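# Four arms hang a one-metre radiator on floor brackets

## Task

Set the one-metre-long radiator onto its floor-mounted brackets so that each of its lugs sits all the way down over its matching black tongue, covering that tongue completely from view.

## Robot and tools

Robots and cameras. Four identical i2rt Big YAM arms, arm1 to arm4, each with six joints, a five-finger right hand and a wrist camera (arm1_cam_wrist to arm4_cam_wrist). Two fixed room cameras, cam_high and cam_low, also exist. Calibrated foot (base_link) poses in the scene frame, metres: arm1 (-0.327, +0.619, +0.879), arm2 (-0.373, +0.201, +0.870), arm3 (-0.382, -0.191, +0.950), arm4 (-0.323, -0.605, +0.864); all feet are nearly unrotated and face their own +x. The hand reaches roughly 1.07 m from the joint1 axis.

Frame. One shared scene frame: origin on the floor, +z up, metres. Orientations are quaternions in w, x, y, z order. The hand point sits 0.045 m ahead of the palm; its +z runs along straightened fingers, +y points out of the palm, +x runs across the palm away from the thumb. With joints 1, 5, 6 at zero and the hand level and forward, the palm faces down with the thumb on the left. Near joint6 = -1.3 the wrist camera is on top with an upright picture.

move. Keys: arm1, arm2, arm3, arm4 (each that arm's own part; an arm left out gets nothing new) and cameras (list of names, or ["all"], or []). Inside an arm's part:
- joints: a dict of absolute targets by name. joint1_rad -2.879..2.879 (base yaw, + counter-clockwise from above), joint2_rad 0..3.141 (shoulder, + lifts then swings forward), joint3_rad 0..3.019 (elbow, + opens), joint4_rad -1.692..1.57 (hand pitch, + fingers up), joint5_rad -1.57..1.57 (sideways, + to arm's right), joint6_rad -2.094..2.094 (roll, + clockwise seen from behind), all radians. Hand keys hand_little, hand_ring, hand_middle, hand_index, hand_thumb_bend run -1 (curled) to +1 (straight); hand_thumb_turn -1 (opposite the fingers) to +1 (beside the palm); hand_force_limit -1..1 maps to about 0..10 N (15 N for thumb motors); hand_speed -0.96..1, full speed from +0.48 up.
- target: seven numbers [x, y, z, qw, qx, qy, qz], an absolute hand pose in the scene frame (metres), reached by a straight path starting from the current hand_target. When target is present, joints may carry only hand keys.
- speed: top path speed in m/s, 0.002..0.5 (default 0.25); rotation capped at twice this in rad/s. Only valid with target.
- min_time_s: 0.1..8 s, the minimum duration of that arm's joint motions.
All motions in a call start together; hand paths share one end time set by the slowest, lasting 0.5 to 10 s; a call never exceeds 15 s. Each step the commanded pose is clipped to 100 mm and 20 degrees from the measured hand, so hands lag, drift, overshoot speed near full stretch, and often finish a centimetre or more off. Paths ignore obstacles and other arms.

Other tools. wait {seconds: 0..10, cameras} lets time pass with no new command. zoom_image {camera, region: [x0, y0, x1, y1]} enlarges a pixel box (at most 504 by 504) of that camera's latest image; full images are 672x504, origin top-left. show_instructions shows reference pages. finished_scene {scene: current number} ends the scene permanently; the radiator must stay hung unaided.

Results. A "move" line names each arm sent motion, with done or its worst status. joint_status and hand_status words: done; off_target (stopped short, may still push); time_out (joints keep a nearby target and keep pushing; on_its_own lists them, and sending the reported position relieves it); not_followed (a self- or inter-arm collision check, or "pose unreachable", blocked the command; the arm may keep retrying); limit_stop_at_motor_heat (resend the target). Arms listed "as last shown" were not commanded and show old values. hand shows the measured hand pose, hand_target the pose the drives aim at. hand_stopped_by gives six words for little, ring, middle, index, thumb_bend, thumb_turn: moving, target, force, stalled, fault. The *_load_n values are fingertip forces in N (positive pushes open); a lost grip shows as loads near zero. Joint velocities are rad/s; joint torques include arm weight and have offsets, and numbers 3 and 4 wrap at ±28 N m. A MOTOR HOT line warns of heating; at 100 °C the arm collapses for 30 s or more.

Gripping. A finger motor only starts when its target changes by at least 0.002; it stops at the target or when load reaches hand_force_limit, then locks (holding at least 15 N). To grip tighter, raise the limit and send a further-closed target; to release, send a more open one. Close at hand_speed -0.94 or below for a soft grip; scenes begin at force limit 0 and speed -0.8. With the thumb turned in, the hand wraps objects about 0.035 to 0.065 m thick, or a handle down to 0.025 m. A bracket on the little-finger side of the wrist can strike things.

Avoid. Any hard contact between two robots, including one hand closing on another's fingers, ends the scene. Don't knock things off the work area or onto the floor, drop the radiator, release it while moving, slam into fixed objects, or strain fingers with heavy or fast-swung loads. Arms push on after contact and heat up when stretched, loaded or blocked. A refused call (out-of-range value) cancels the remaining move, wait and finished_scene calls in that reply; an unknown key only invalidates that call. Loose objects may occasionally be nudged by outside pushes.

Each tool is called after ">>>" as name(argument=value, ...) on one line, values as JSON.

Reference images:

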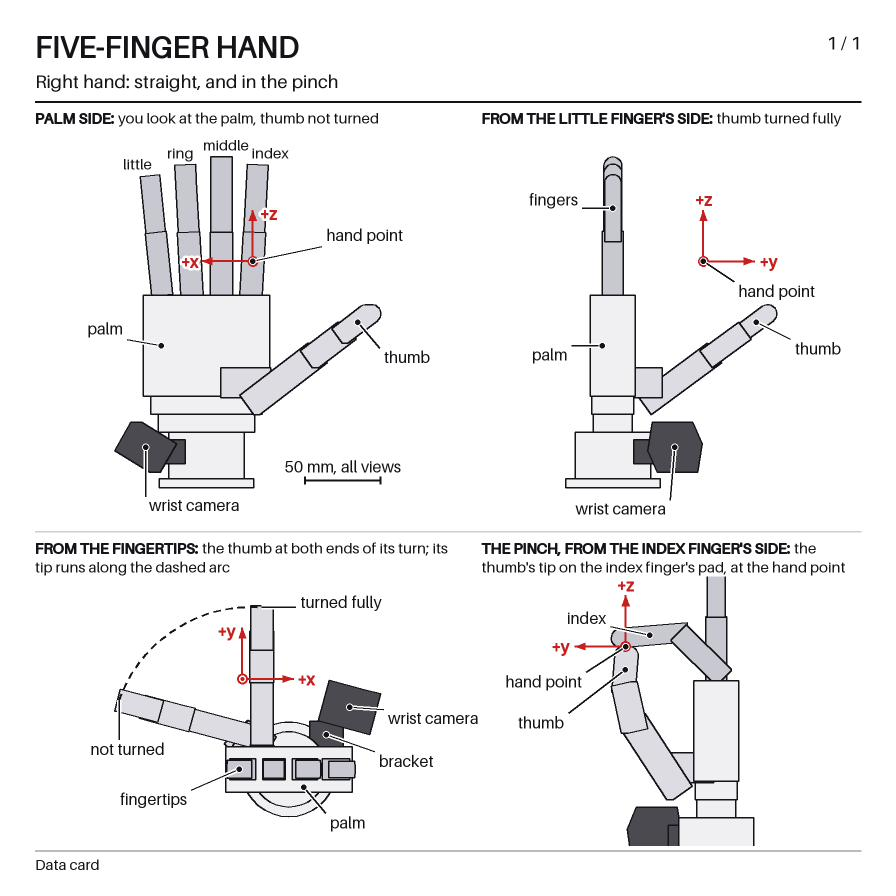

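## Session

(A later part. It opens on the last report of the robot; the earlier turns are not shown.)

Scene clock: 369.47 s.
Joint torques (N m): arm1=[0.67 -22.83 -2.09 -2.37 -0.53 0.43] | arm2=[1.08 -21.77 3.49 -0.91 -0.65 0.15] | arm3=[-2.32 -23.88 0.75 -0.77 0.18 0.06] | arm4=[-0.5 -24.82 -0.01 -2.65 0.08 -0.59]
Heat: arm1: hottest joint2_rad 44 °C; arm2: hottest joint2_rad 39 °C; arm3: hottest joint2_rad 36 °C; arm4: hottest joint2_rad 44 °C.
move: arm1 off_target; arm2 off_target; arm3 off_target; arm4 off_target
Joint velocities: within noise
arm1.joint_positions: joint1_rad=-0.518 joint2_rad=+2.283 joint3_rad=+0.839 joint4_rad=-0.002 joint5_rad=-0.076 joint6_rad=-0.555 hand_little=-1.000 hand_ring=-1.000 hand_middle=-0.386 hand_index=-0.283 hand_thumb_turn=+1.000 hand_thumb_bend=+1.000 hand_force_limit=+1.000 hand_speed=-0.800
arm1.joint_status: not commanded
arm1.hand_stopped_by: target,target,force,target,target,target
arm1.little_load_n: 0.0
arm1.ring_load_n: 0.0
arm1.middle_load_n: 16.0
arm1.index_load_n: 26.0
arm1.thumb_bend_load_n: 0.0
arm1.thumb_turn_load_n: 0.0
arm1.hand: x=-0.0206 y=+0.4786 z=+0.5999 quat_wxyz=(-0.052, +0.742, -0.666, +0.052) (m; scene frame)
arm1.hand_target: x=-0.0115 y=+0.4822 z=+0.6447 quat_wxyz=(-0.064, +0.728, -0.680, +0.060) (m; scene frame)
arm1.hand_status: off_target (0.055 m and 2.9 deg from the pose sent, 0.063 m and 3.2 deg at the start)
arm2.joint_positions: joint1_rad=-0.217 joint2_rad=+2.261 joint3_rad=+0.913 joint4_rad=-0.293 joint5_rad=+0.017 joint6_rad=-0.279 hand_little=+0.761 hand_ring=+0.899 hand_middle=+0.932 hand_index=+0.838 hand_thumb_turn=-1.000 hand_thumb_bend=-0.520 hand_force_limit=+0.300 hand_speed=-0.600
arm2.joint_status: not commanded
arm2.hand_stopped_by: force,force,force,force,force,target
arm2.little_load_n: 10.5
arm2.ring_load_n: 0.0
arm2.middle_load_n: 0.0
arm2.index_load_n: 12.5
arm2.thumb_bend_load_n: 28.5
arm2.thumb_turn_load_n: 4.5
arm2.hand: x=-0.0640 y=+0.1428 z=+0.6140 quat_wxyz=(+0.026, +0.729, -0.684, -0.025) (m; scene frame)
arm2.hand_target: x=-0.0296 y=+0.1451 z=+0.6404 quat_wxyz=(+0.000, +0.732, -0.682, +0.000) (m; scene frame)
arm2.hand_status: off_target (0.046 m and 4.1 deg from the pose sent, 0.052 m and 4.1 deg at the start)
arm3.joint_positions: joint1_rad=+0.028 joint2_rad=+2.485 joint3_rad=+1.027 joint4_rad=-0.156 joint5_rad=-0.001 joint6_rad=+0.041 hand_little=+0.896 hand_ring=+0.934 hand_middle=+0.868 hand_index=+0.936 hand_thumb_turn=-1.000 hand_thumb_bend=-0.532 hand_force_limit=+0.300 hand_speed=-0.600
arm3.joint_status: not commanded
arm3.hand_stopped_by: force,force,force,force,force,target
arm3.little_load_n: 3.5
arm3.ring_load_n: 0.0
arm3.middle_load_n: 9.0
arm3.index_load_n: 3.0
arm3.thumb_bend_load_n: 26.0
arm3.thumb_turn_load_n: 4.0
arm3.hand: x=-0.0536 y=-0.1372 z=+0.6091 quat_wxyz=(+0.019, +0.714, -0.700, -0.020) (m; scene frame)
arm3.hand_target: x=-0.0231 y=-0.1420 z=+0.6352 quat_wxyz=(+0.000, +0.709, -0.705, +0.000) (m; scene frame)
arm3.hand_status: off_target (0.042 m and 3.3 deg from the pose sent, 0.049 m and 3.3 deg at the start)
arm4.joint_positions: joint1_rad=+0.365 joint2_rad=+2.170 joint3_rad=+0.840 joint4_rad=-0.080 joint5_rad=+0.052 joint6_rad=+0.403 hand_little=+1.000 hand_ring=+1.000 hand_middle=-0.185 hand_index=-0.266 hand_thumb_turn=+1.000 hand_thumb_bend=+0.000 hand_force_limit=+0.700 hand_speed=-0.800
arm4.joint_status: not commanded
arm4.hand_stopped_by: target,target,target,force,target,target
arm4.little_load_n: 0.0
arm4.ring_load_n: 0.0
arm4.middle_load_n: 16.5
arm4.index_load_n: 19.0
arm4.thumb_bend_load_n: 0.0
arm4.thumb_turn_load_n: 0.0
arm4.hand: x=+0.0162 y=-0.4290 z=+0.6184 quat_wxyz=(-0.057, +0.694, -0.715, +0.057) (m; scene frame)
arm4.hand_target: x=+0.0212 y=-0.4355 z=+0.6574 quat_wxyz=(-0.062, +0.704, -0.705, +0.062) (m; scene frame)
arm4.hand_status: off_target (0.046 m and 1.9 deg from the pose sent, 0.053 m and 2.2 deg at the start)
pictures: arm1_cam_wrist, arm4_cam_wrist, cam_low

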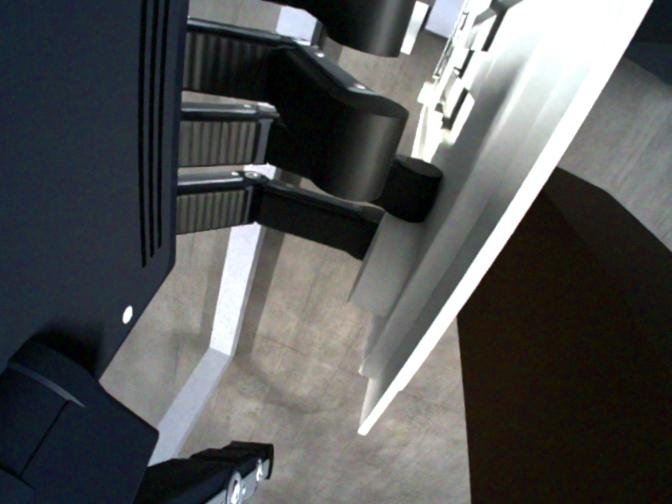

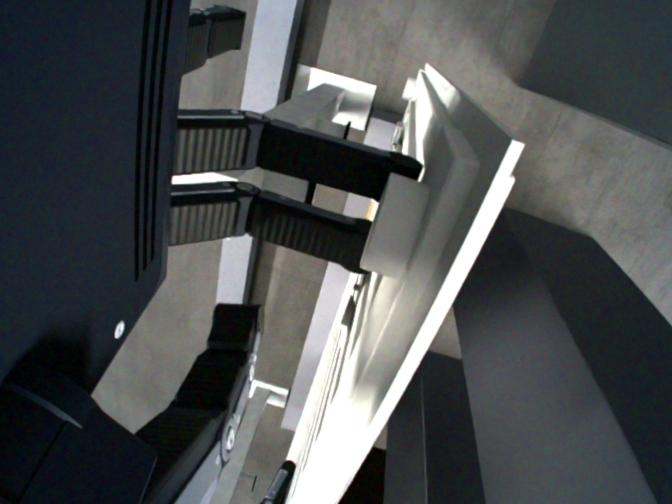

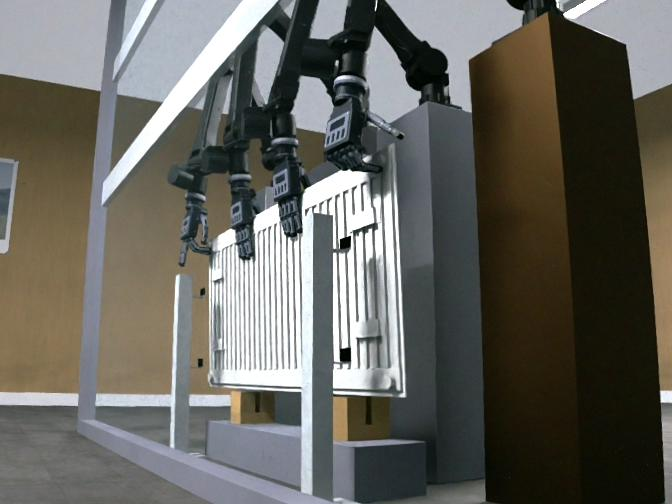

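>>> move(arm1={"target": [0.012, 0.483, 0.656, -0.1142, 0.7211, -0.6750, 0.1069], "speed": 0.04}, arm2={"target": [-0.006, 0.147, 0.642, -0.0192, 0.7312, -0.6817, 0.0179], "speed": 0.04}, arm3={"target": [0.000, -0.142, 0.637, -0.0186, 0.7088, -0.7050, 0.0185], "speed": 0.04}, arm4={"target": [0.042, -0.436, 0.666, -0.1106, 0.6984, -0.6984, 0.1106], "speed": 0.04}, cameras=["arm1_cam_wrist", "arm4_cam_wrist", "cam_low"])

>>> zoom_image(camera="cam_low", region=[290, 180, 430, 380])

>>> zoom_image(camera="cam_low", region=[160, 220, 260, 400])

Scene clock: 373.10 s.
Joint torques (N m): arm1=[1.08 -11.93 1.77 0.32 -0.09 0.01] | arm2=[-0.15 -14.51 3.95 0.01 0.07 0.24] | arm3=[-2.26 -18.02 2.52 -0.06 -0.12 -0.02] | arm4=[0.91 -13.51 2.92 0.57 0.01 -0.24]
Heat: arm1: hottest joint2_rad 44 °C; arm2: hottest joint2_rad 38 °C; arm3: hottest joint2_rad 36 °C; arm4: hottest joint2_rad 44 °C.
move: arm1 done; arm2 done; arm3 done; arm4 done
Joint velocities: within noise
arm1.joint_positions: joint1_rad=-0.534 joint2_rad=+2.107 joint3_rad=+0.757 joint4_rad=+0.053 joint5_rad=-0.159 joint6_rad=-0.510 hand_little=-1.000 hand_ring=-1.000 hand_middle=-0.388 hand_index=-0.275 hand_thumb_turn=+1.000 hand_thumb_bend=+1.000 hand_force_limit=+1.000 hand_speed=-0.800
arm1.joint_status: not commanded
arm1.hand_stopped_by: target,target,force,target,target,target
arm1.little_load_n: 0.5
arm1.ring_load_n: 0.0
arm1.middle_load_n: 0.0
arm1.index_load_n: 0.0
arm1.thumb_bend_load_n: 0.0
arm1.thumb_turn_load_n: 0.0
arm1.hand: x=+0.0110 y=+0.4785 z=+0.6546 quat_wxyz=(-0.114, +0.721, -0.675, +0.110) (m; scene frame)
arm1.hand_target: x=+0.0119 y=+0.4829 z=+0.6560 quat_wxyz=(-0.114, +0.721, -0.675, +0.107) (m; scene frame)
arm1.hand_status: done (0.005 m and 0.4 deg from the pose sent, 0.065 m and 9.8 deg at the start)
arm2.joint_positions: joint1_rad=-0.196 joint2_rad=+2.161 joint3_rad=+0.949 joint4_rad=-0.285 joint5_rad=-0.015 joint6_rad=-0.274 hand_little=+0.760 hand_ring=+0.899 hand_middle=+0.932 hand_index=+0.837 hand_thumb_turn=-1.000 hand_thumb_bend=-0.527 hand_force_limit=+0.300 hand_speed=-0.600
arm2.joint_status: not commanded
arm2.hand_stopped_by: force,force,force,force,force,target
arm2.little_load_n: 0.0
arm2.ring_load_n: 0.0
arm2.middle_load_n: 0.0
arm2.index_load_n: 0.0
arm2.thumb_bend_load_n: 0.0
arm2.thumb_turn_load_n: 0.0
arm2.hand: x=-0.0006 y=+0.1436 z=+0.6478 quat_wxyz=(-0.025, +0.734, -0.678, +0.028) (m; scene frame)
arm2.hand_target: x=-0.0062 y=+0.1471 z=+0.6421 quat_wxyz=(-0.019, +0.731, -0.682, +0.018) (m; scene frame)
arm2.hand_status: done (0.009 m and 1.5 deg from the pose sent, 0.064 m and 7.1 deg at the start)
arm3.joint_positions: joint1_rad=+0.025 joint2_rad=+2.408 joint3_rad=+1.039 joint4_rad=-0.145 joint5_rad=+0.008 joint6_rad=+0.044 hand_little=+0.895 hand_ring=+0.934 hand_middle=+0.867 hand_index=+0.936 hand_thumb_turn=-1.000 hand_thumb_bend=-0.539 hand_force_limit=+0.300 hand_speed=-0.600
arm3.joint_status: not commanded
arm3.hand_stopped_by: force,force,force,force,force,target
arm3.little_load_n: 0.0
arm3.ring_load_n: 0.0
arm3.middle_load_n: 0.0
arm3.index_load_n: 0.0
arm3.thumb_bend_load_n: 0.0
arm3.thumb_turn_load_n: 0.0
arm3.hand: x=-0.0064 y=-0.1370 z=+0.6339 quat_wxyz=(-0.015, +0.712, -0.702, +0.017) (m; scene frame)
arm3.hand_target: x=-0.0001 y=-0.1421 z=+0.6370 quat_wxyz=(-0.019, +0.709, -0.705, +0.019) (m; scene frame)
arm3.hand_status: done (0.009 m and 0.6 deg from the pose sent, 0.061 m and 6.3 deg at the start)
arm4.joint_positions: joint1_rad=+0.360 joint2_rad=+2.005 joint3_rad=+0.764 joint4_rad=-0.005 joint5_rad=+0.103 joint6_rad=+0.366 hand_little=+1.000 hand_ring=+1.000 hand_middle=+0.007 hand_index=-0.139 hand_thumb_turn=+1.000 hand_thumb_bend=+0.000 hand_force_limit=+0.700 hand_speed=-0.800
arm4.joint_status: not commanded
arm4.hand_stopped_by: target,target,target,force,target,target
arm4.little_load_n: 0.0
arm4.ring_load_n: 0.0
arm4.middle_load_n: 0.0
arm4.index_load_n: 0.0
arm4.thumb_bend_load_n: 0.0
arm4.thumb_turn_load_n: 0.0
arm4.hand: x=+0.0473 y=-0.4309 z=+0.6701 quat_wxyz=(-0.120, +0.694, -0.701, +0.113) (m; scene frame)
arm4.hand_target: x=+0.0421 y=-0.4358 z=+0.6662 quat_wxyz=(-0.111, +0.698, -0.698, +0.111) (m; scene frame)
arm4.hand_status: done (0.008 m and 1.3 deg from the pose sent, 0.055 m and 9.0 deg at the start)
pictures: arm1_cam_wrist, arm4_cam_wrist, cam_low

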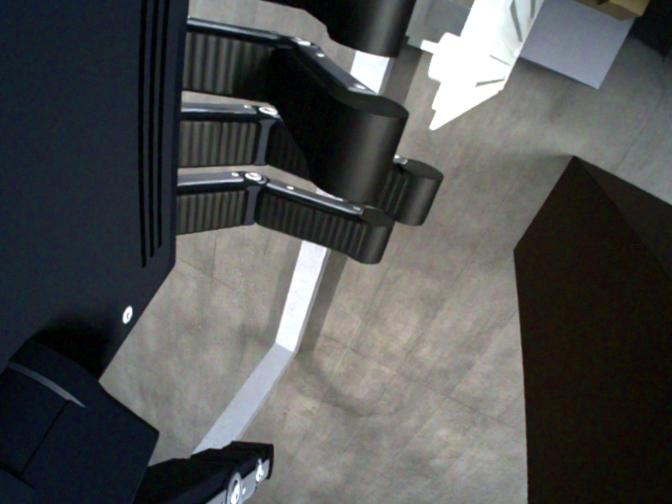

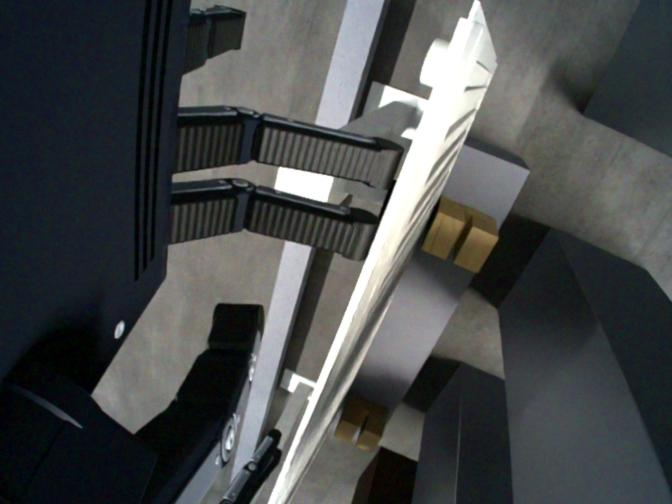

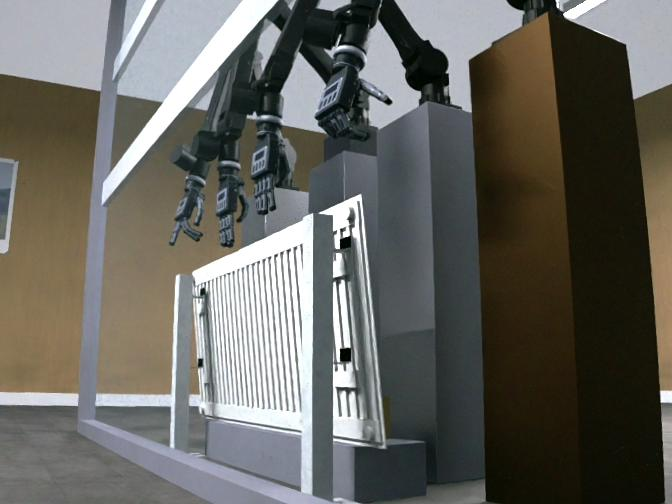

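Scaled by 2.520 from the camera's 672x504 image, which has a finer 960x720 frame.

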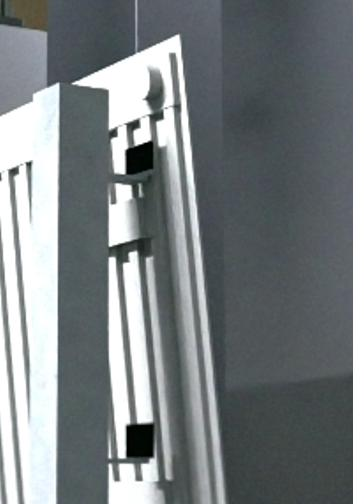

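Scaled by 2.800 from the camera's 672x504 image, which has a finer 960x720 frame.

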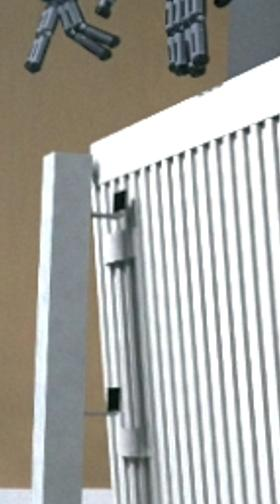

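>>> move(arm1={"target": [-0.02, 0.49, 0.66, 0, 0.7301, -0.6834, 0], "speed": 0.15, "joints": {"hand_speed": 0.4, "hand_middle": -0.47, "hand_index": -0.47}}, arm2={"target": [-0.02, 0.143, 0.665, 0, 0.7314, -0.6819, 0], "speed": 0.15, "joints": {"hand_speed": 0.4, "hand_thumb_bend": 1, "hand_index": 1, "hand_middle": 1, "hand_ring": 1, "hand_little": 1}}, arm3={"target": [-0.02, -0.142, 0.665, 0, 0.709, -0.7052, 0], "speed": 0.15, "joints": {"hand_speed": 0.4, "hand_thumb_bend": 1, "hand_index": 1, "hand_middle": 1, "hand_ring": 1, "hand_little": 1}}, arm4={"target": [0.02, -0.45, 0.68, 0, 0.7071, -0.7071, 0], "speed": 0.15, "joints": {"hand_speed": 0.4, "hand_middle": -0.47, "hand_index": -0.47}}, cameras=["all"])

Scene clock: 379.17 s.
Joint torques (N m): arm1=[1.44 -11.69 3.4 -0.18 0.1 -0.02] | arm2=[-0.85 -16.21 3.15 -0.18 0.16 0.1] | arm3=[-2.14 -19.25 1.25 -0.16 -0.13 0] | arm4=[0.38 -12.86 5.42 -0.21 -0.11 -0.26]
Heat: arm1: hottest joint2_rad 43 °C; arm2: hottest joint2_rad 38 °C; arm3: hottest joint2_rad 36 °C; arm4: hottest joint2_rad 43 °C.
move: arm1 done; arm2 done; arm3 done; arm4 done
Joint velocities: within noise
arm1.joint_positions: joint1_rad=-0.478 joint2_rad=+2.139 joint3_rad=+0.864 joint4_rad=-0.306 joint5_rad=-0.007 joint6_rad=-0.474 hand_little=-1.000 hand_ring=-1.000 hand_middle=-0.470 hand_index=-0.470 hand_thumb_turn=+1.000 hand_thumb_bend=+1.000 hand_force_limit=+1.000 hand_speed=+0.400
arm1.joint_status: all done
arm1.hand_stopped_by: target,target,target,target,target,target
arm1.little_load_n: 0.0
arm1.ring_load_n: 0.0
arm1.middle_load_n: 0.0
arm1.index_load_n: 0.0
arm1.thumb_bend_load_n: 0.0
arm1.thumb_turn_load_n: 0.0
arm1.hand: x=-0.0292 y=+0.4887 z=+0.6606 quat_wxyz=(+0.000, +0.729, -0.685, -0.003) (m; scene frame)
arm1.hand_target: x=-0.0202 y=+0.4901 z=+0.6601 quat_wxyz=(+0.000, +0.730, -0.683, +0.000) (m; scene frame)
arm1.hand_status: done (0.009 m and 0.4 deg from the pose sent, 0.034 m and 18.2 deg at the start)
arm2.joint_positions: joint1_rad=-0.196 joint2_rad=+2.132 joint3_rad=+0.949 joint4_rad=-0.379 joint5_rad=-0.003 joint6_rad=-0.274 hand_little=+1.000 hand_ring=+1.000 hand_middle=+1.000 hand_index=+1.000 hand_thumb_turn=-1.000 hand_thumb_bend=+1.000 hand_force_limit=+0.300 hand_speed=+0.400
arm2.joint_status: all done
arm2.hand_stopped_by: target,target,target,target,target,target
arm2.little_load_n: -0.5
arm2.ring_load_n: 0.0
arm2.middle_load_n: 0.0
arm2.index_load_n: 0.0
arm2.thumb_bend_load_n: 0.0
arm2.thumb_turn_load_n: 0.0
arm2.hand: x=-0.0164 y=+0.1445 z=+0.6628 quat_wxyz=(-0.003, +0.735, -0.678, +0.003) (m; scene frame)
arm2.hand_target: x=-0.0200 y=+0.1431 z=+0.6650 quat_wxyz=(+0.000, +0.732, -0.682, +0.000) (m; scene frame)
arm2.hand_status: done (0.004 m and 0.7 deg from the pose sent, 0.026 m and 4.4 deg at the start)
arm3.joint_positions: joint1_rad=+0.025 joint2_rad=+2.353 joint3_rad=+1.008 joint4_rad=-0.221 joint5_rad=+0.006 joint6_rad=+0.044 hand_little=+1.000 hand_ring=+1.000 hand_middle=+1.000 hand_index=+1.000 hand_thumb_turn=-1.000 hand_thumb_bend=+1.000 hand_force_limit=+0.300 hand_speed=+0.400
arm3.joint_status: all done
arm3.hand_stopped_by: target,target,target,target,target,target
arm3.little_load_n: 0.0
arm3.ring_load_n: 0.0
arm3.middle_load_n: 0.0
arm3.index_load_n: 0.0
arm3.thumb_bend_load_n: 0.0
arm3.thumb_turn_load_n: 0.0
arm3.hand: x=-0.0233 y=-0.1377 z=+0.6564 quat_wxyz=(+0.004, +0.712, -0.702, -0.001) (m; scene frame)
arm3.hand_target: x=-0.0202 y=-0.1420 z=+0.6648 quat_wxyz=(+0.000, +0.709, -0.705, +0.000) (m; scene frame)
arm3.hand_status: done (0.010 m and 0.7 deg from the pose sent, 0.034 m and 2.7 deg at the start)
arm4.joint_positions: joint1_rad=+0.298 joint2_rad=+2.032 joint3_rad=+0.903 joint4_rad=-0.422 joint5_rad=-0.007 joint6_rad=+0.314 hand_little=+1.000 hand_ring=+1.000 hand_middle=-0.470 hand_index=-0.470 hand_thumb_turn=+1.000 hand_thumb_bend=+0.000 hand_force_limit=+0.700 hand_speed=+0.400
arm4.joint_status: all done
arm4.hand_stopped_by: target,target,target,target,target,target
arm4.little_load_n: 0.0
arm4.ring_load_n: 0.0
arm4.middle_load_n: 0.0
arm4.index_load_n: 0.0
arm4.thumb_bend_load_n: -0.5
arm4.thumb_turn_load_n: 0.5
arm4.hand: x=+0.0147 y=-0.4478 z=+0.6843 quat_wxyz=(-0.003, +0.705, -0.709, +0.003) (m; scene frame)
arm4.hand_target: x=+0.0199 y=-0.4501 z=+0.6800 quat_wxyz=(+0.000, +0.707, -0.707, +0.000) (m; scene frame)
arm4.hand_status: done (0.007 m and 0.6 deg from the pose sent, 0.035 m and 19.0 deg at the start)
pictures: arm1_cam_wrist, arm2_cam_wrist, arm3_cam_wrist, arm4_cam_wrist, cam_high, cam_low

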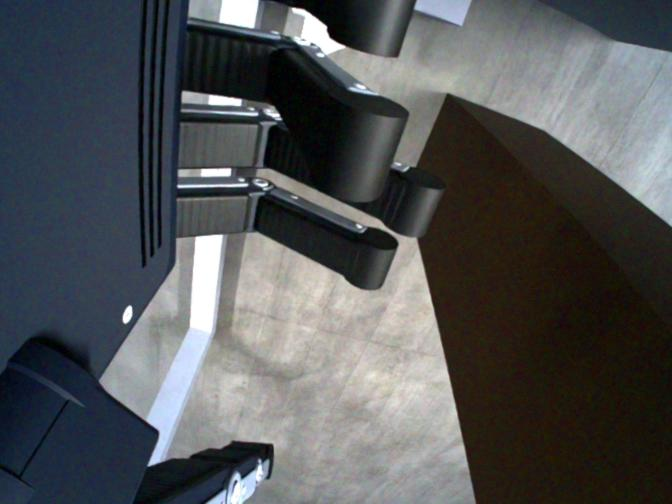

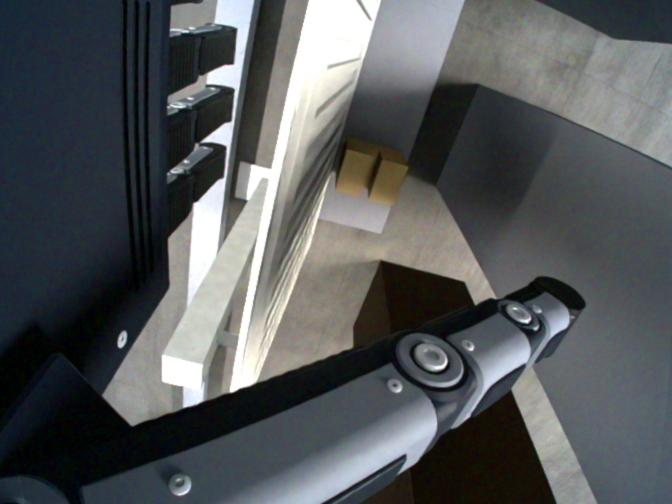

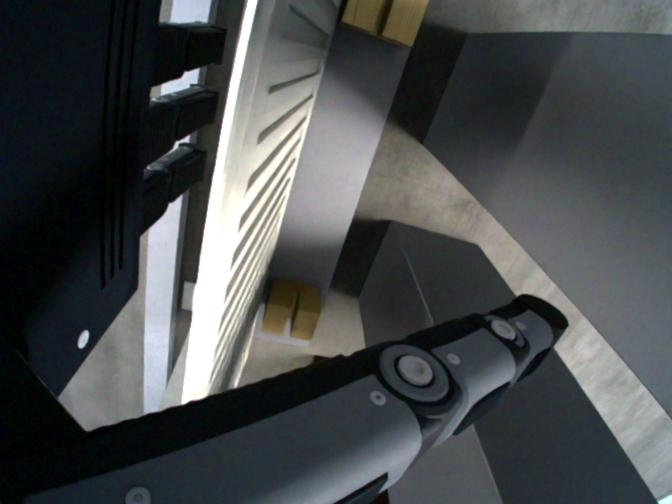

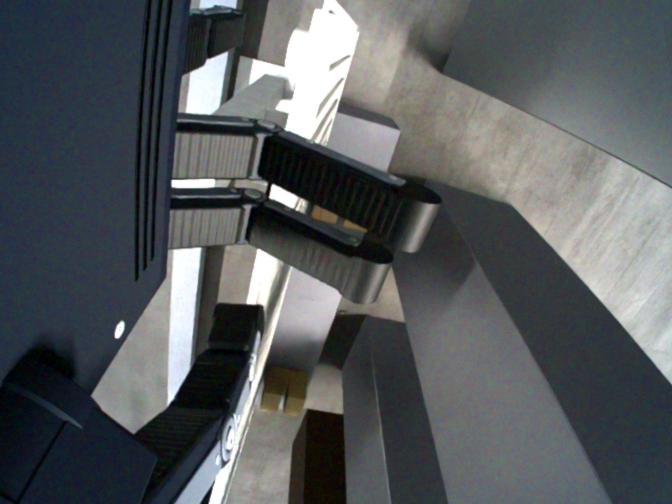

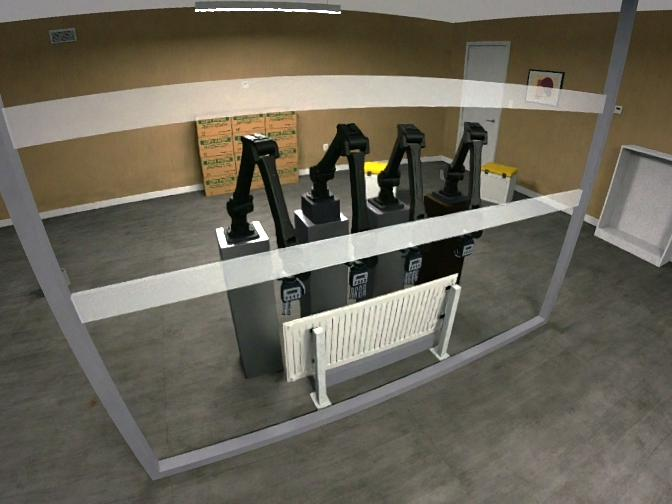

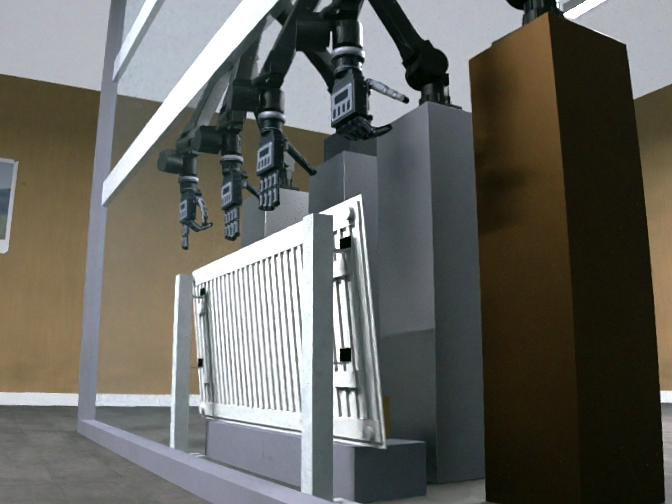

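>>> zoom_image(camera="arm2_cam_wrist", region=[160, 0, 420, 260])

>>> zoom_image(camera="arm2_cam_wrist", region=[150, 180, 350, 400])

>>> zoom_image(camera="arm3_cam_wrist", region=[140, 0, 400, 260])

>>> zoom_image(camera="arm4_cam_wrist", region=[180, 0, 420, 200])

Scaled by 1.938 from the camera's 672x504 image, which has a finer 960x720 frame.

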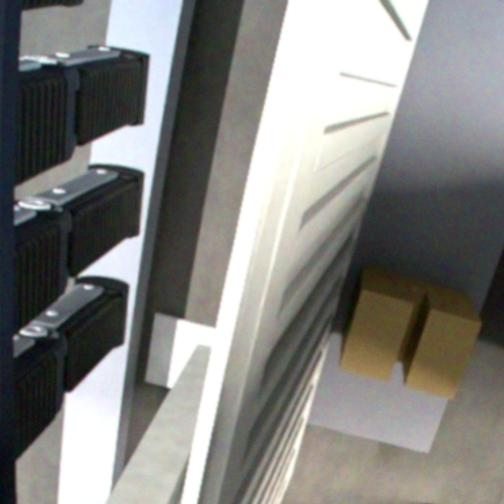

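Scaled by 2.291 from the camera's 672x504 image, which has a finer 960x720 frame.

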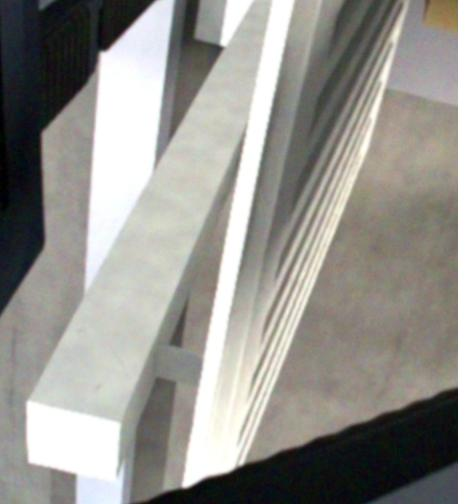

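Scaled by 1.938 from the camera's 672x504 image, which has a finer 960x720 frame.

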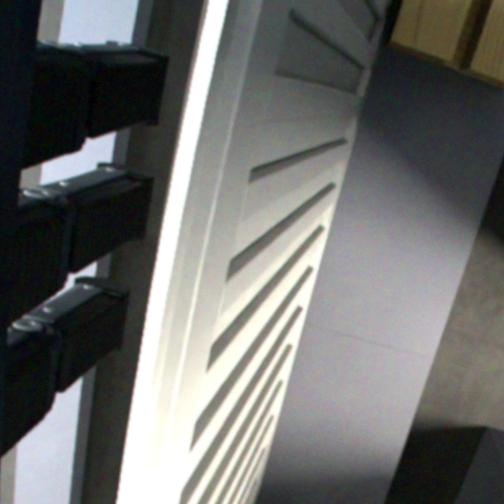

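Scaled by 2.100 from the camera's 672x504 image, which has a finer 960x720 frame.

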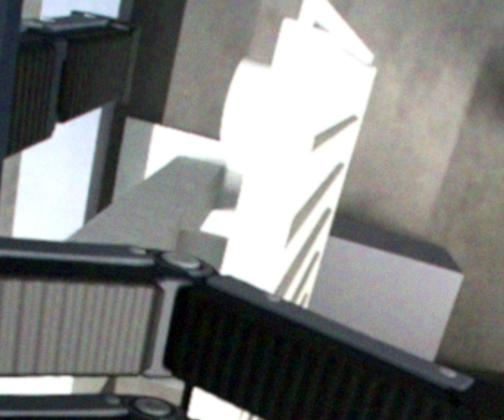

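>>> move(arm1={"joints": {"joint1_rad": 0.34, "joint2_rad": 1.95, "joint3_rad": 1.0, "joint4_rad": -1.2, "joint5_rad": 1.0, "joint6_rad": 1.6}}, arm4={"target": [0.0, -0.40, 0.70, 0, 0.7071, -0.7071, 0], "speed": 0.2}, cameras=["arm4_cam_wrist"])

>>> move(arm1={"target": [-0.01, 0.62, 0.66, 0.398, 0.462, -0.561, 0.559], "speed": 0.2}, cameras=["arm1_cam_wrist"])

Scene clock: 383.77 s.
Joint torques (N m): arm1=[0.09 -12.45 4.57 -1.07 0.65 -0.03] | arm2=[-0.62 -16.09 3.23 -0.18 0.16 0.1] | arm3=[-2.14 -19.25 1.25 -0.17 -0.13 0] | arm4=[1.2 -15.44 4.79 -0.18 0 0.05]
Heat: arm1: hottest joint2_rad 43 °C; arm2: hottest joint2_rad 38 °C; arm3: hottest joint2_rad 36 °C; arm4: hottest joint2_rad 43 °C.
move: arm1 done; arm4 done
Joint velocities: within noise
arm1.joint_positions: joint1_rad=+0.343 joint2_rad=+1.960 joint3_rad=+0.981 joint4_rad=-1.187 joint5_rad=+0.997 joint6_rad=+1.590 hand_little=-1.000 hand_ring=-1.000 hand_middle=-0.470 hand_index=-0.470 hand_thumb_turn=+1.000 hand_thumb_bend=+1.000 hand_force_limit=+1.000 hand_speed=+0.400
arm1.joint_status: all done
arm1.hand_stopped_by: target,target,target,target,target,target
arm1.little_load_n: 0.0
arm1.ring_load_n: 0.0
arm1.middle_load_n: 0.0
arm1.index_load_n: 0.0
arm1.thumb_bend_load_n: 0.0
arm1.thumb_turn_load_n: 0.0
arm1.hand: x=+0.0364 y=+0.6330 z=+0.8099 quat_wxyz=(+0.155, +0.299, -0.795, +0.504) (m; scene frame)
arm1.hand_target: x=+0.0462 y=+0.6356 z=+0.8170 quat_wxyz=(+0.145, +0.291, -0.799, +0.506) (m; scene frame)
arm1.hand_status: not commanded
arm2, arm3: as last shown
arm2.little_load_n: 0.0
arm4.joint_positions: joint1_rad=+0.415 joint2_rad=+2.003 joint3_rad=+0.903 joint4_rad=-0.468 joint5_rad=-0.010 joint6_rad=+0.413 hand_little=+1.000 hand_ring=+1.000 hand_middle=-0.470 hand_index=-0.470 hand_thumb_turn=+1.000 hand_thumb_bend=+0.000 hand_force_limit=+0.700 hand_speed=+0.400
arm4.joint_status: not commanded
arm4.hand_stopped_by: target,target,target,target,target,target
arm4.little_load_n: 0.0
arm4.ring_load_n: 0.0
arm4.middle_load_n: 0.5
arm4.index_load_n: 0.0
arm4.thumb_bend_load_n: 0.0
arm4.thumb_turn_load_n: 0.0
arm4.hand: x=-0.0068 y=-0.4043 z=+0.6962 quat_wxyz=(+0.004, +0.711, -0.703, -0.003) (m; scene frame)
arm4.hand_target: x=-0.0001 y=-0.4001 z=+0.7000 quat_wxyz=(+0.000, +0.707, -0.707, +0.000) (m; scene frame)
arm4.hand_status: done (0.009 m and 0.9 deg from the pose sent, 0.052 m and 0.5 deg at the start)
pictures: arm4_cam_wrist

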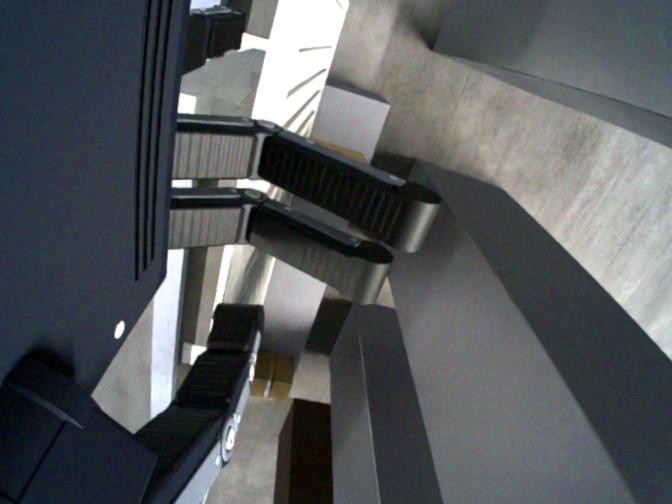

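Scene clock: 386.67 s.
Joint torques (N m): arm1=[1.32 -14.33 0.55 -1.85 0.17 -0.06] | arm2=[-0.62 -16.26 3.07 -0.2 0.15 0.13] | arm3=[-2.14 -19.25 1.25 -0.17 -0.13 -0.01] | arm4=[1.55 -15.03 4.72 -0.23 0.07 0.06]
Heat: arm1: hottest joint2_rad 43 °C; arm2: hottest joint2_rad 39 °C; arm3: hottest joint2_rad 36 °C; arm4: hottest joint2_rad 43 °C.
move: arm1 done
Joint velocities: within noise
arm1.joint_positions: joint1_rad=+0.429 joint2_rad=+2.723 joint3_rad=+1.362 joint4_rad=-1.619 joint5_rad=+1.126 joint6_rad=+1.685 hand_little=-1.000 hand_ring=-1.000 hand_middle=-0.470 hand_index=-0.470 hand_thumb_turn=+1.000 hand_thumb_bend=+1.000 hand_force_limit=+1.000 hand_speed=+0.400
arm1.joint_status: not commanded
arm1.hand_stopped_by: target,target,target,target,target,target
arm1.little_load_n: 0.0
arm1.ring_load_n: 0.0
arm1.middle_load_n: 0.0
arm1.index_load_n: 0.0
arm1.thumb_bend_load_n: 0.0
arm1.thumb_turn_load_n: 0.0
arm1.hand: x=-0.0121 y=+0.6150 z=+0.6580 quat_wxyz=(+0.401, +0.459, -0.566, +0.555) (m; scene frame)
arm1.hand_target: x=-0.0100 y=+0.6200 z=+0.6600 quat_wxyz=(+0.398, +0.462, -0.561, +0.559) (m; scene frame)
arm1.hand_status: done (0.006 m and 0.9 deg from the pose sent, 0.157 m and 43.7 deg at the start)
arm2, arm3, arm4: as last shown
arm2.index_load_n: -0.5
arm4.middle_load_n: 0.0
pictures: arm1_cam_wrist

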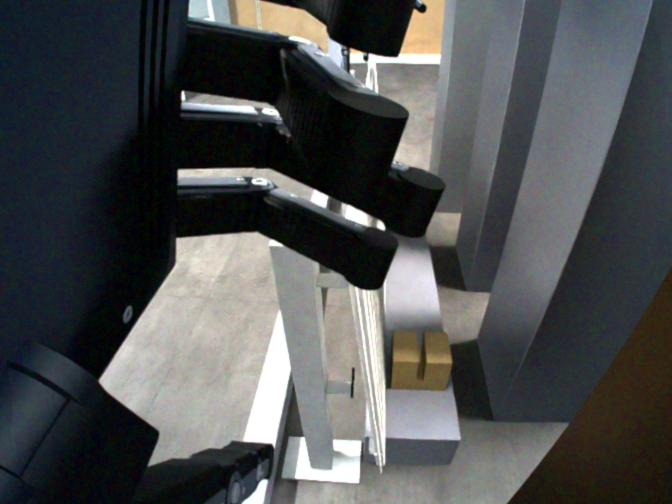

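>>> move(arm1={"target": [-0.01, 0.62, 0.66, 0.398, 0.462, -0.561, 0.559], "joints": {"hand_index": 1, "hand_middle": 1, "hand_ring": 1, "hand_little": 1}}, cameras=["arm1_cam_wrist"])

>>> zoom_image(camera="arm1_cam_wrist", region=[250, 150, 500, 500])

Scene clock: 388.13 s.
Joint torques (N m): arm1=[1.49 -14.04 0.53 -1.91 0.15 -0.03] | arm2=[-0.85 -16.21 3.15 -0.09 0.15 0.12] | arm3=[-2.14 -19.25 1.25 -0.16 -0.13 0] | arm4=[0.97 -15.21 4.9 -0.2 0.03 0.06]
Heat: arm1: hottest joint2_rad 42 °C; arm2: hottest joint2_rad 39 °C; arm3: hottest joint2_rad 36 °C; arm4: hottest joint2_rad 43 °C.
move: arm1 done
Joint velocities: within noise
arm1.joint_positions: joint1_rad=+0.429 joint2_rad=+2.723 joint3_rad=+1.362 joint4_rad=-1.619 joint5_rad=+1.127 joint6_rad=+1.686 hand_little=+1.000 hand_ring=+1.000 hand_middle=+1.000 hand_index=+1.000 hand_thumb_turn=+1.000 hand_thumb_bend=+1.000 hand_force_limit=+1.000 hand_speed=+0.400
arm1.joint_status: all done
arm1.hand_stopped_by: target,target,target,target,target,target
arm1.little_load_n: 0.0
arm1.ring_load_n: 0.0
arm1.middle_load_n: 0.0
arm1.index_load_n: -0.5
arm1.thumb_bend_load_n: 0.0
arm1.thumb_turn_load_n: 0.0
arm1.hand: x=-0.0120 y=+0.6149 z=+0.6579 quat_wxyz=(+0.401, +0.459, -0.566, +0.555) (m; scene frame)
arm1.hand_target: x=-0.0100 y=+0.6200 z=+0.6599 quat_wxyz=(+0.398, +0.462, -0.561, +0.559) (m; scene frame)
arm1.hand_status: done (0.006 m and 0.9 deg from the pose sent, 0.006 m and 0.9 deg at the start)
arm2, arm3, arm4: as last shown
arm2.index_load_n: 0.0
arm3.index_load_n: -0.5
pictures: arm1_cam_wrist

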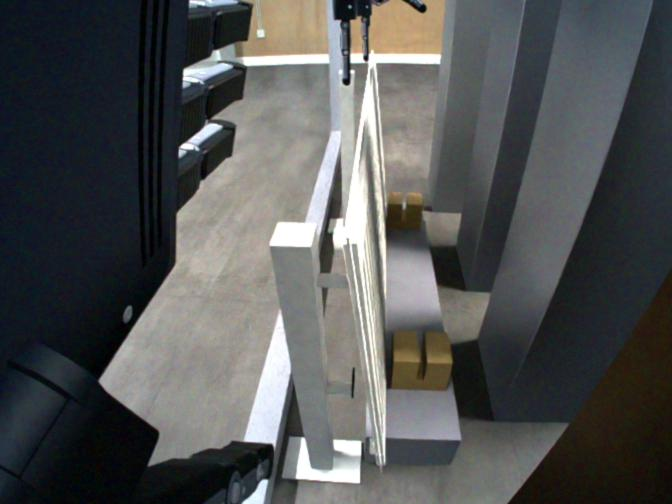

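Scaled by 1.440 from the camera's 672x504 image, which has a finer 960x720 frame.

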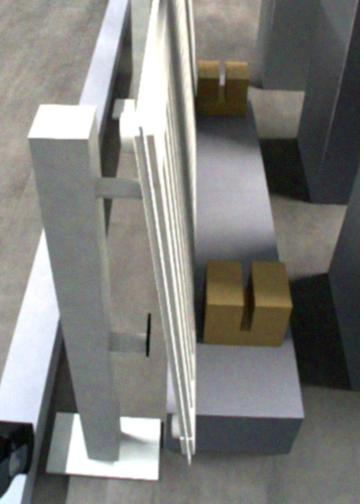

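>>> move(cameras=["cam_high", "cam_low"])

>>> zoom_image(camera="cam_high", region=[270, 240, 480, 400])

>>> zoom_image(camera="cam_low", region=[160, 180, 430, 480])

Scene clock: 393.90 s.
Joint torques (N m): arm1=[1.38 -13.98 0.54 -1.91 0.17 -0.04] | arm2=[-0.79 -16.44 3.21 -0.13 0.17 0.1] | arm3=[-2.14 -19.31 1.25 -0.16 -0.13 0] | arm4=[0.91 -14.86 4.89 -0.28 0.05 0.02]
Heat: arm1: hottest joint2_rad 42 °C; arm2: hottest joint2_rad 39 °C; arm3: hottest joint2_rad 36 °C; arm4: hottest joint2_rad 43 °C.
Joint velocities: within noise
arm1.joint_positions: joint1_rad=+0.429 joint2_rad=+2.723 joint3_rad=+1.362 joint4_rad=-1.619 joint5_rad=+1.127 joint6_rad=+1.686 hand_little=+1.000 hand_ring=+1.000 hand_middle=+1.000 hand_index=+1.000 hand_thumb_turn=+1.000 hand_thumb_bend=+1.000 hand_force_limit=+1.000 hand_speed=+0.400
arm1.joint_status: all done
arm1.hand_stopped_by: target,target,target,target,target,target
arm1.little_load_n: 0.0
arm1.ring_load_n: 0.0
arm1.middle_load_n: 0.0
arm1.index_load_n: 0.0
arm1.thumb_bend_load_n: 0.0
arm1.thumb_turn_load_n: 0.0
arm1.hand: x=-0.0120 y=+0.6149 z=+0.6579 quat_wxyz=(+0.401, +0.459, -0.566, +0.555) (m; scene frame)
arm1.hand_target: x=-0.0100 y=+0.6200 z=+0.6599 quat_wxyz=(+0.398, +0.462, -0.561, +0.559) (m; scene frame)
arm1.hand_status: done (0.006 m and 0.9 deg from the pose sent, 0.006 m and 0.9 deg at the start)
arm2.joint_positions: joint1_rad=-0.196 joint2_rad=+2.132 joint3_rad=+0.949 joint4_rad=-0.379 joint5_rad=-0.003 joint6_rad=-0.274 hand_little=+1.000 hand_ring=+1.000 hand_middle=+1.000 hand_index=+1.000 hand_thumb_turn=-1.000 hand_thumb_bend=+1.000 hand_force_limit=+0.300 hand_speed=+0.400
arm2.joint_status: not commanded
arm2.hand_stopped_by: target,target,target,target,target,target
arm2.little_load_n: 0.0
arm2.ring_load_n: 0.0
arm2.middle_load_n: 0.0
arm2.index_load_n: 0.0
arm2.thumb_bend_load_n: 0.0
arm2.thumb_turn_load_n: 0.0
arm2.hand: x=-0.0164 y=+0.1445 z=+0.6628 quat_wxyz=(-0.003, +0.735, -0.678, +0.003) (m; scene frame)
arm2.hand_target: x=-0.0200 y=+0.1431 z=+0.6650 quat_wxyz=(+0.000, +0.732, -0.682, +0.000) (m; scene frame)
arm2.hand_status: not commanded
arm3.joint_positions: joint1_rad=+0.025 joint2_rad=+2.353 joint3_rad=+1.008 joint4_rad=-0.221 joint5_rad=+0.006 joint6_rad=+0.044 hand_little=+1.000 hand_ring=+1.000 hand_middle=+1.000 hand_index=+1.000 hand_thumb_turn=-1.000 hand_thumb_bend=+1.000 hand_force_limit=+0.300 hand_speed=+0.400
arm3.joint_status: not commanded
arm3.hand_stopped_by: target,target,target,target,target,target
arm3.little_load_n: 0.0
arm3.ring_load_n: 0.0
arm3.middle_load_n: 0.0
arm3.index_load_n: 0.0
arm3.thumb_bend_load_n: -0.5
arm3.thumb_turn_load_n: 0.0
arm3.hand: x=-0.0233 y=-0.1377 z=+0.6564 quat_wxyz=(+0.004, +0.712, -0.702, -0.001) (m; scene frame)
arm3.hand_target: x=-0.0202 y=-0.1420 z=+0.6648 quat_wxyz=(+0.000, +0.709, -0.705, +0.000) (m; scene frame)
arm3.hand_status: not commanded
arm4.joint_positions: joint1_rad=+0.415 joint2_rad=+2.003 joint3_rad=+0.903 joint4_rad=-0.468 joint5_rad=-0.010 joint6_rad=+0.413 hand_little=+1.000 hand_ring=+1.000 hand_middle=-0.470 hand_index=-0.470 hand_thumb_turn=+1.000 hand_thumb_bend=+0.000 hand_force_limit=+0.700 hand_speed=+0.400
arm4.joint_status: not commanded
arm4.hand_stopped_by: target,target,target,target,target,target
arm4.little_load_n: 0.0
arm4.ring_load_n: 0.0
arm4.middle_load_n: 0.0
arm4.index_load_n: 0.0
arm4.thumb_bend_load_n: 0.0
arm4.thumb_turn_load_n: 0.0
arm4.hand: x=-0.0068 y=-0.4043 z=+0.6962 quat_wxyz=(+0.004, +0.711, -0.703, -0.003) (m; scene frame)
arm4.hand_target: x=-0.0001 y=-0.4001 z=+0.7000 quat_wxyz=(+0.000, +0.707, -0.707, +0.000) (m; scene frame)
arm4.hand_status: not commanded
pictures: cam_high, cam_low

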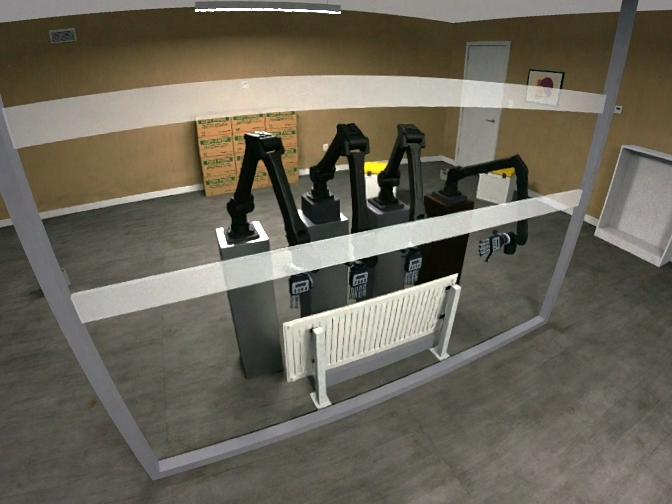

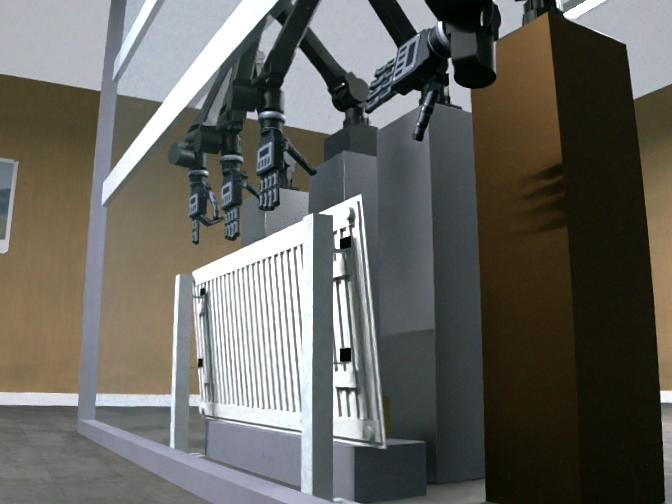

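Scaled by 2.400 from the camera's 672x504 image, which has a finer 960x720 frame.

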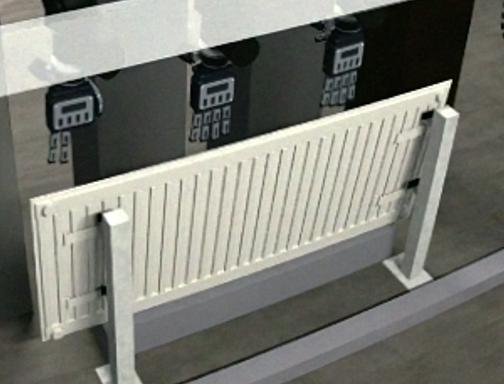

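Scaled by 1.680 from the camera's 672x504 image, which has a finer 960x720 frame.

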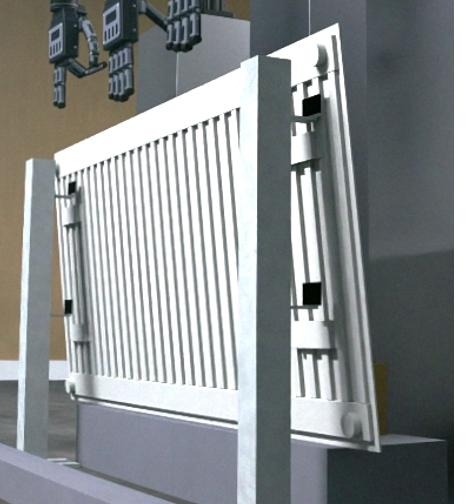

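>>> move(arm2={"target": [-0.036, 0.143, 0.58, 0.0427, 0.7301, -0.6807, -0.0398], "speed": 0.15}, arm3={"target": [-0.014, -0.142, 0.58, 0.0414, 0.7078, -0.7040, -0.0412], "speed": 0.15}, cameras=["arm2_cam_wrist", "arm3_cam_wrist", "cam_low"])

Scene clock: 397.60 s.
Joint torques (N m): arm1=[1.49 -14.15 0.47 -1.87 0.17 -0.04] | arm2=[-0.38 -14.8 2.86 -0.06 0.22 0.13] | arm3=[-2.32 -17.2 2.89 -0.46 -0.13 -0.04] | arm4=[1.14 -14.68 4.77 -0.28 0.02 0.06]
Heat: arm1: hottest joint2_rad 42 °C; arm2: hottest joint2_rad 39 °C; arm3: hottest joint2_rad 36 °C; arm4: hottest joint2_rad 43 °C.
move: arm2 off_target; arm3 done
Joint velocities: within noise
arm1, arm4: as last shown
arm2.joint_positions: joint1_rad=-0.196 joint2_rad=+2.358 joint3_rad=+1.060 joint4_rad=-0.358 joint5_rad=+0.026 joint6_rad=-0.269 hand_little=+1.000 hand_ring=+1.000 hand_middle=+1.000 hand_index=+1.000 hand_thumb_turn=-1.000 hand_thumb_bend=+1.000 hand_force_limit=+0.300 hand_speed=+0.400
arm2.joint_status: not commanded
arm2.hand_stopped_by: target,target,target,target,target,target
arm2.little_load_n: 0.0
arm2.ring_load_n: 0.0
arm2.middle_load_n: 0.0
arm2.index_load_n: 0.0
arm2.thumb_bend_load_n: 0.0
arm2.thumb_turn_load_n: 0.0
arm2.hand: x=-0.0263 y=+0.1408 z=+0.5902 quat_wxyz=(+0.034, +0.733, -0.679, -0.029) (m; scene frame)
arm2.hand_target: x=-0.0362 y=+0.1431 z=+0.5805 quat_wxyz=(+0.043, +0.730, -0.681, -0.040) (m; scene frame)
arm2.hand_status: off_target (0.014 m and 1.6 deg from the pose sent, 0.085 m and 7.2 deg at the start)
arm3.joint_positions: joint1_rad=+0.025 joint2_rad=+2.581 joint3_rad=+1.223 joint4_rad=-0.306 joint5_rad=+0.001 joint6_rad=+0.044 hand_little=+1.000 hand_ring=+1.000 hand_middle=+1.000 hand_index=+1.000 hand_thumb_turn=-1.000 hand_thumb_bend=+1.000 hand_force_limit=+0.300 hand_speed=+0.400
arm3.joint_status: not commanded
arm3.hand_stopped_by: target,target,target,target,target,target
arm3.little_load_n: 0.0
arm3.ring_load_n: 0.0
arm3.middle_load_n: 0.0
arm3.index_load_n: 0.0
arm3.thumb_bend_load_n: 0.0
arm3.thumb_turn_load_n: 0.0
arm3.hand: x=-0.0133 y=-0.1359 z=+0.5853 quat_wxyz=(+0.038, +0.711, -0.701, -0.036) (m; scene frame)
arm3.hand_target: x=-0.0143 y=-0.1419 z=+0.5801 quat_wxyz=(+0.041, +0.708, -0.704, -0.041) (m; scene frame)
arm3.hand_status: done (0.008 m and 0.8 deg from the pose sent, 0.077 m and 6.3 deg at the start)
arm4.thumb_turn_load_n: 0.5
pictures: arm2_cam_wrist, arm3_cam_wrist, cam_low

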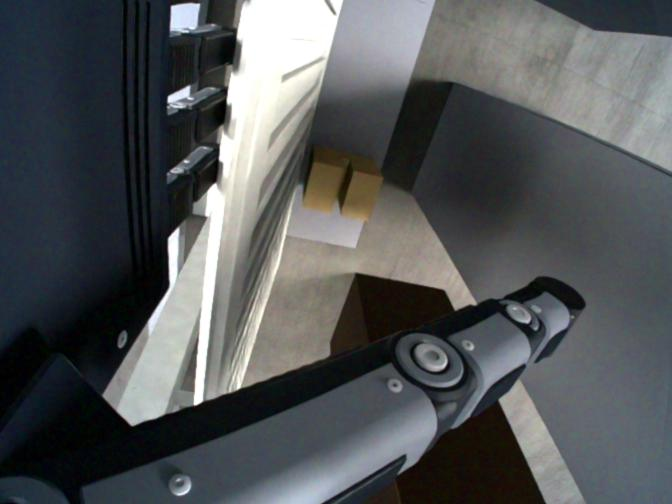

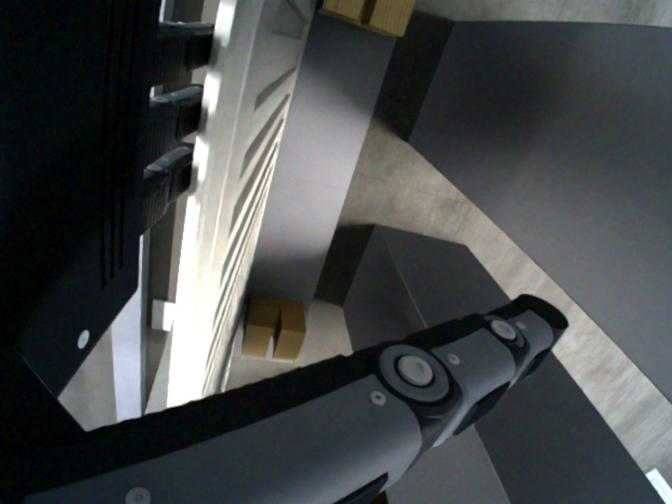

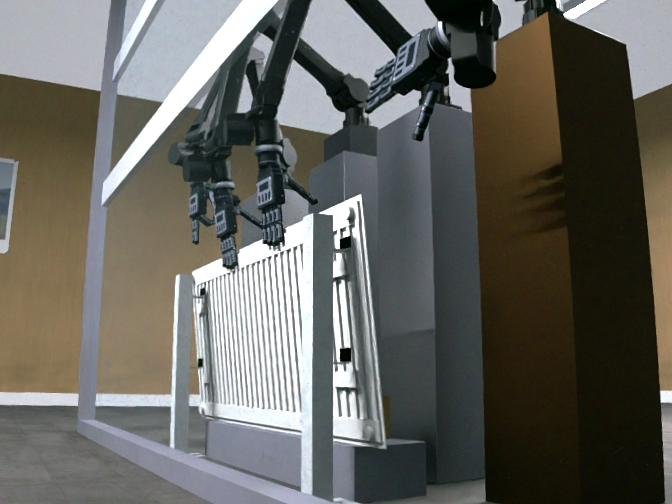

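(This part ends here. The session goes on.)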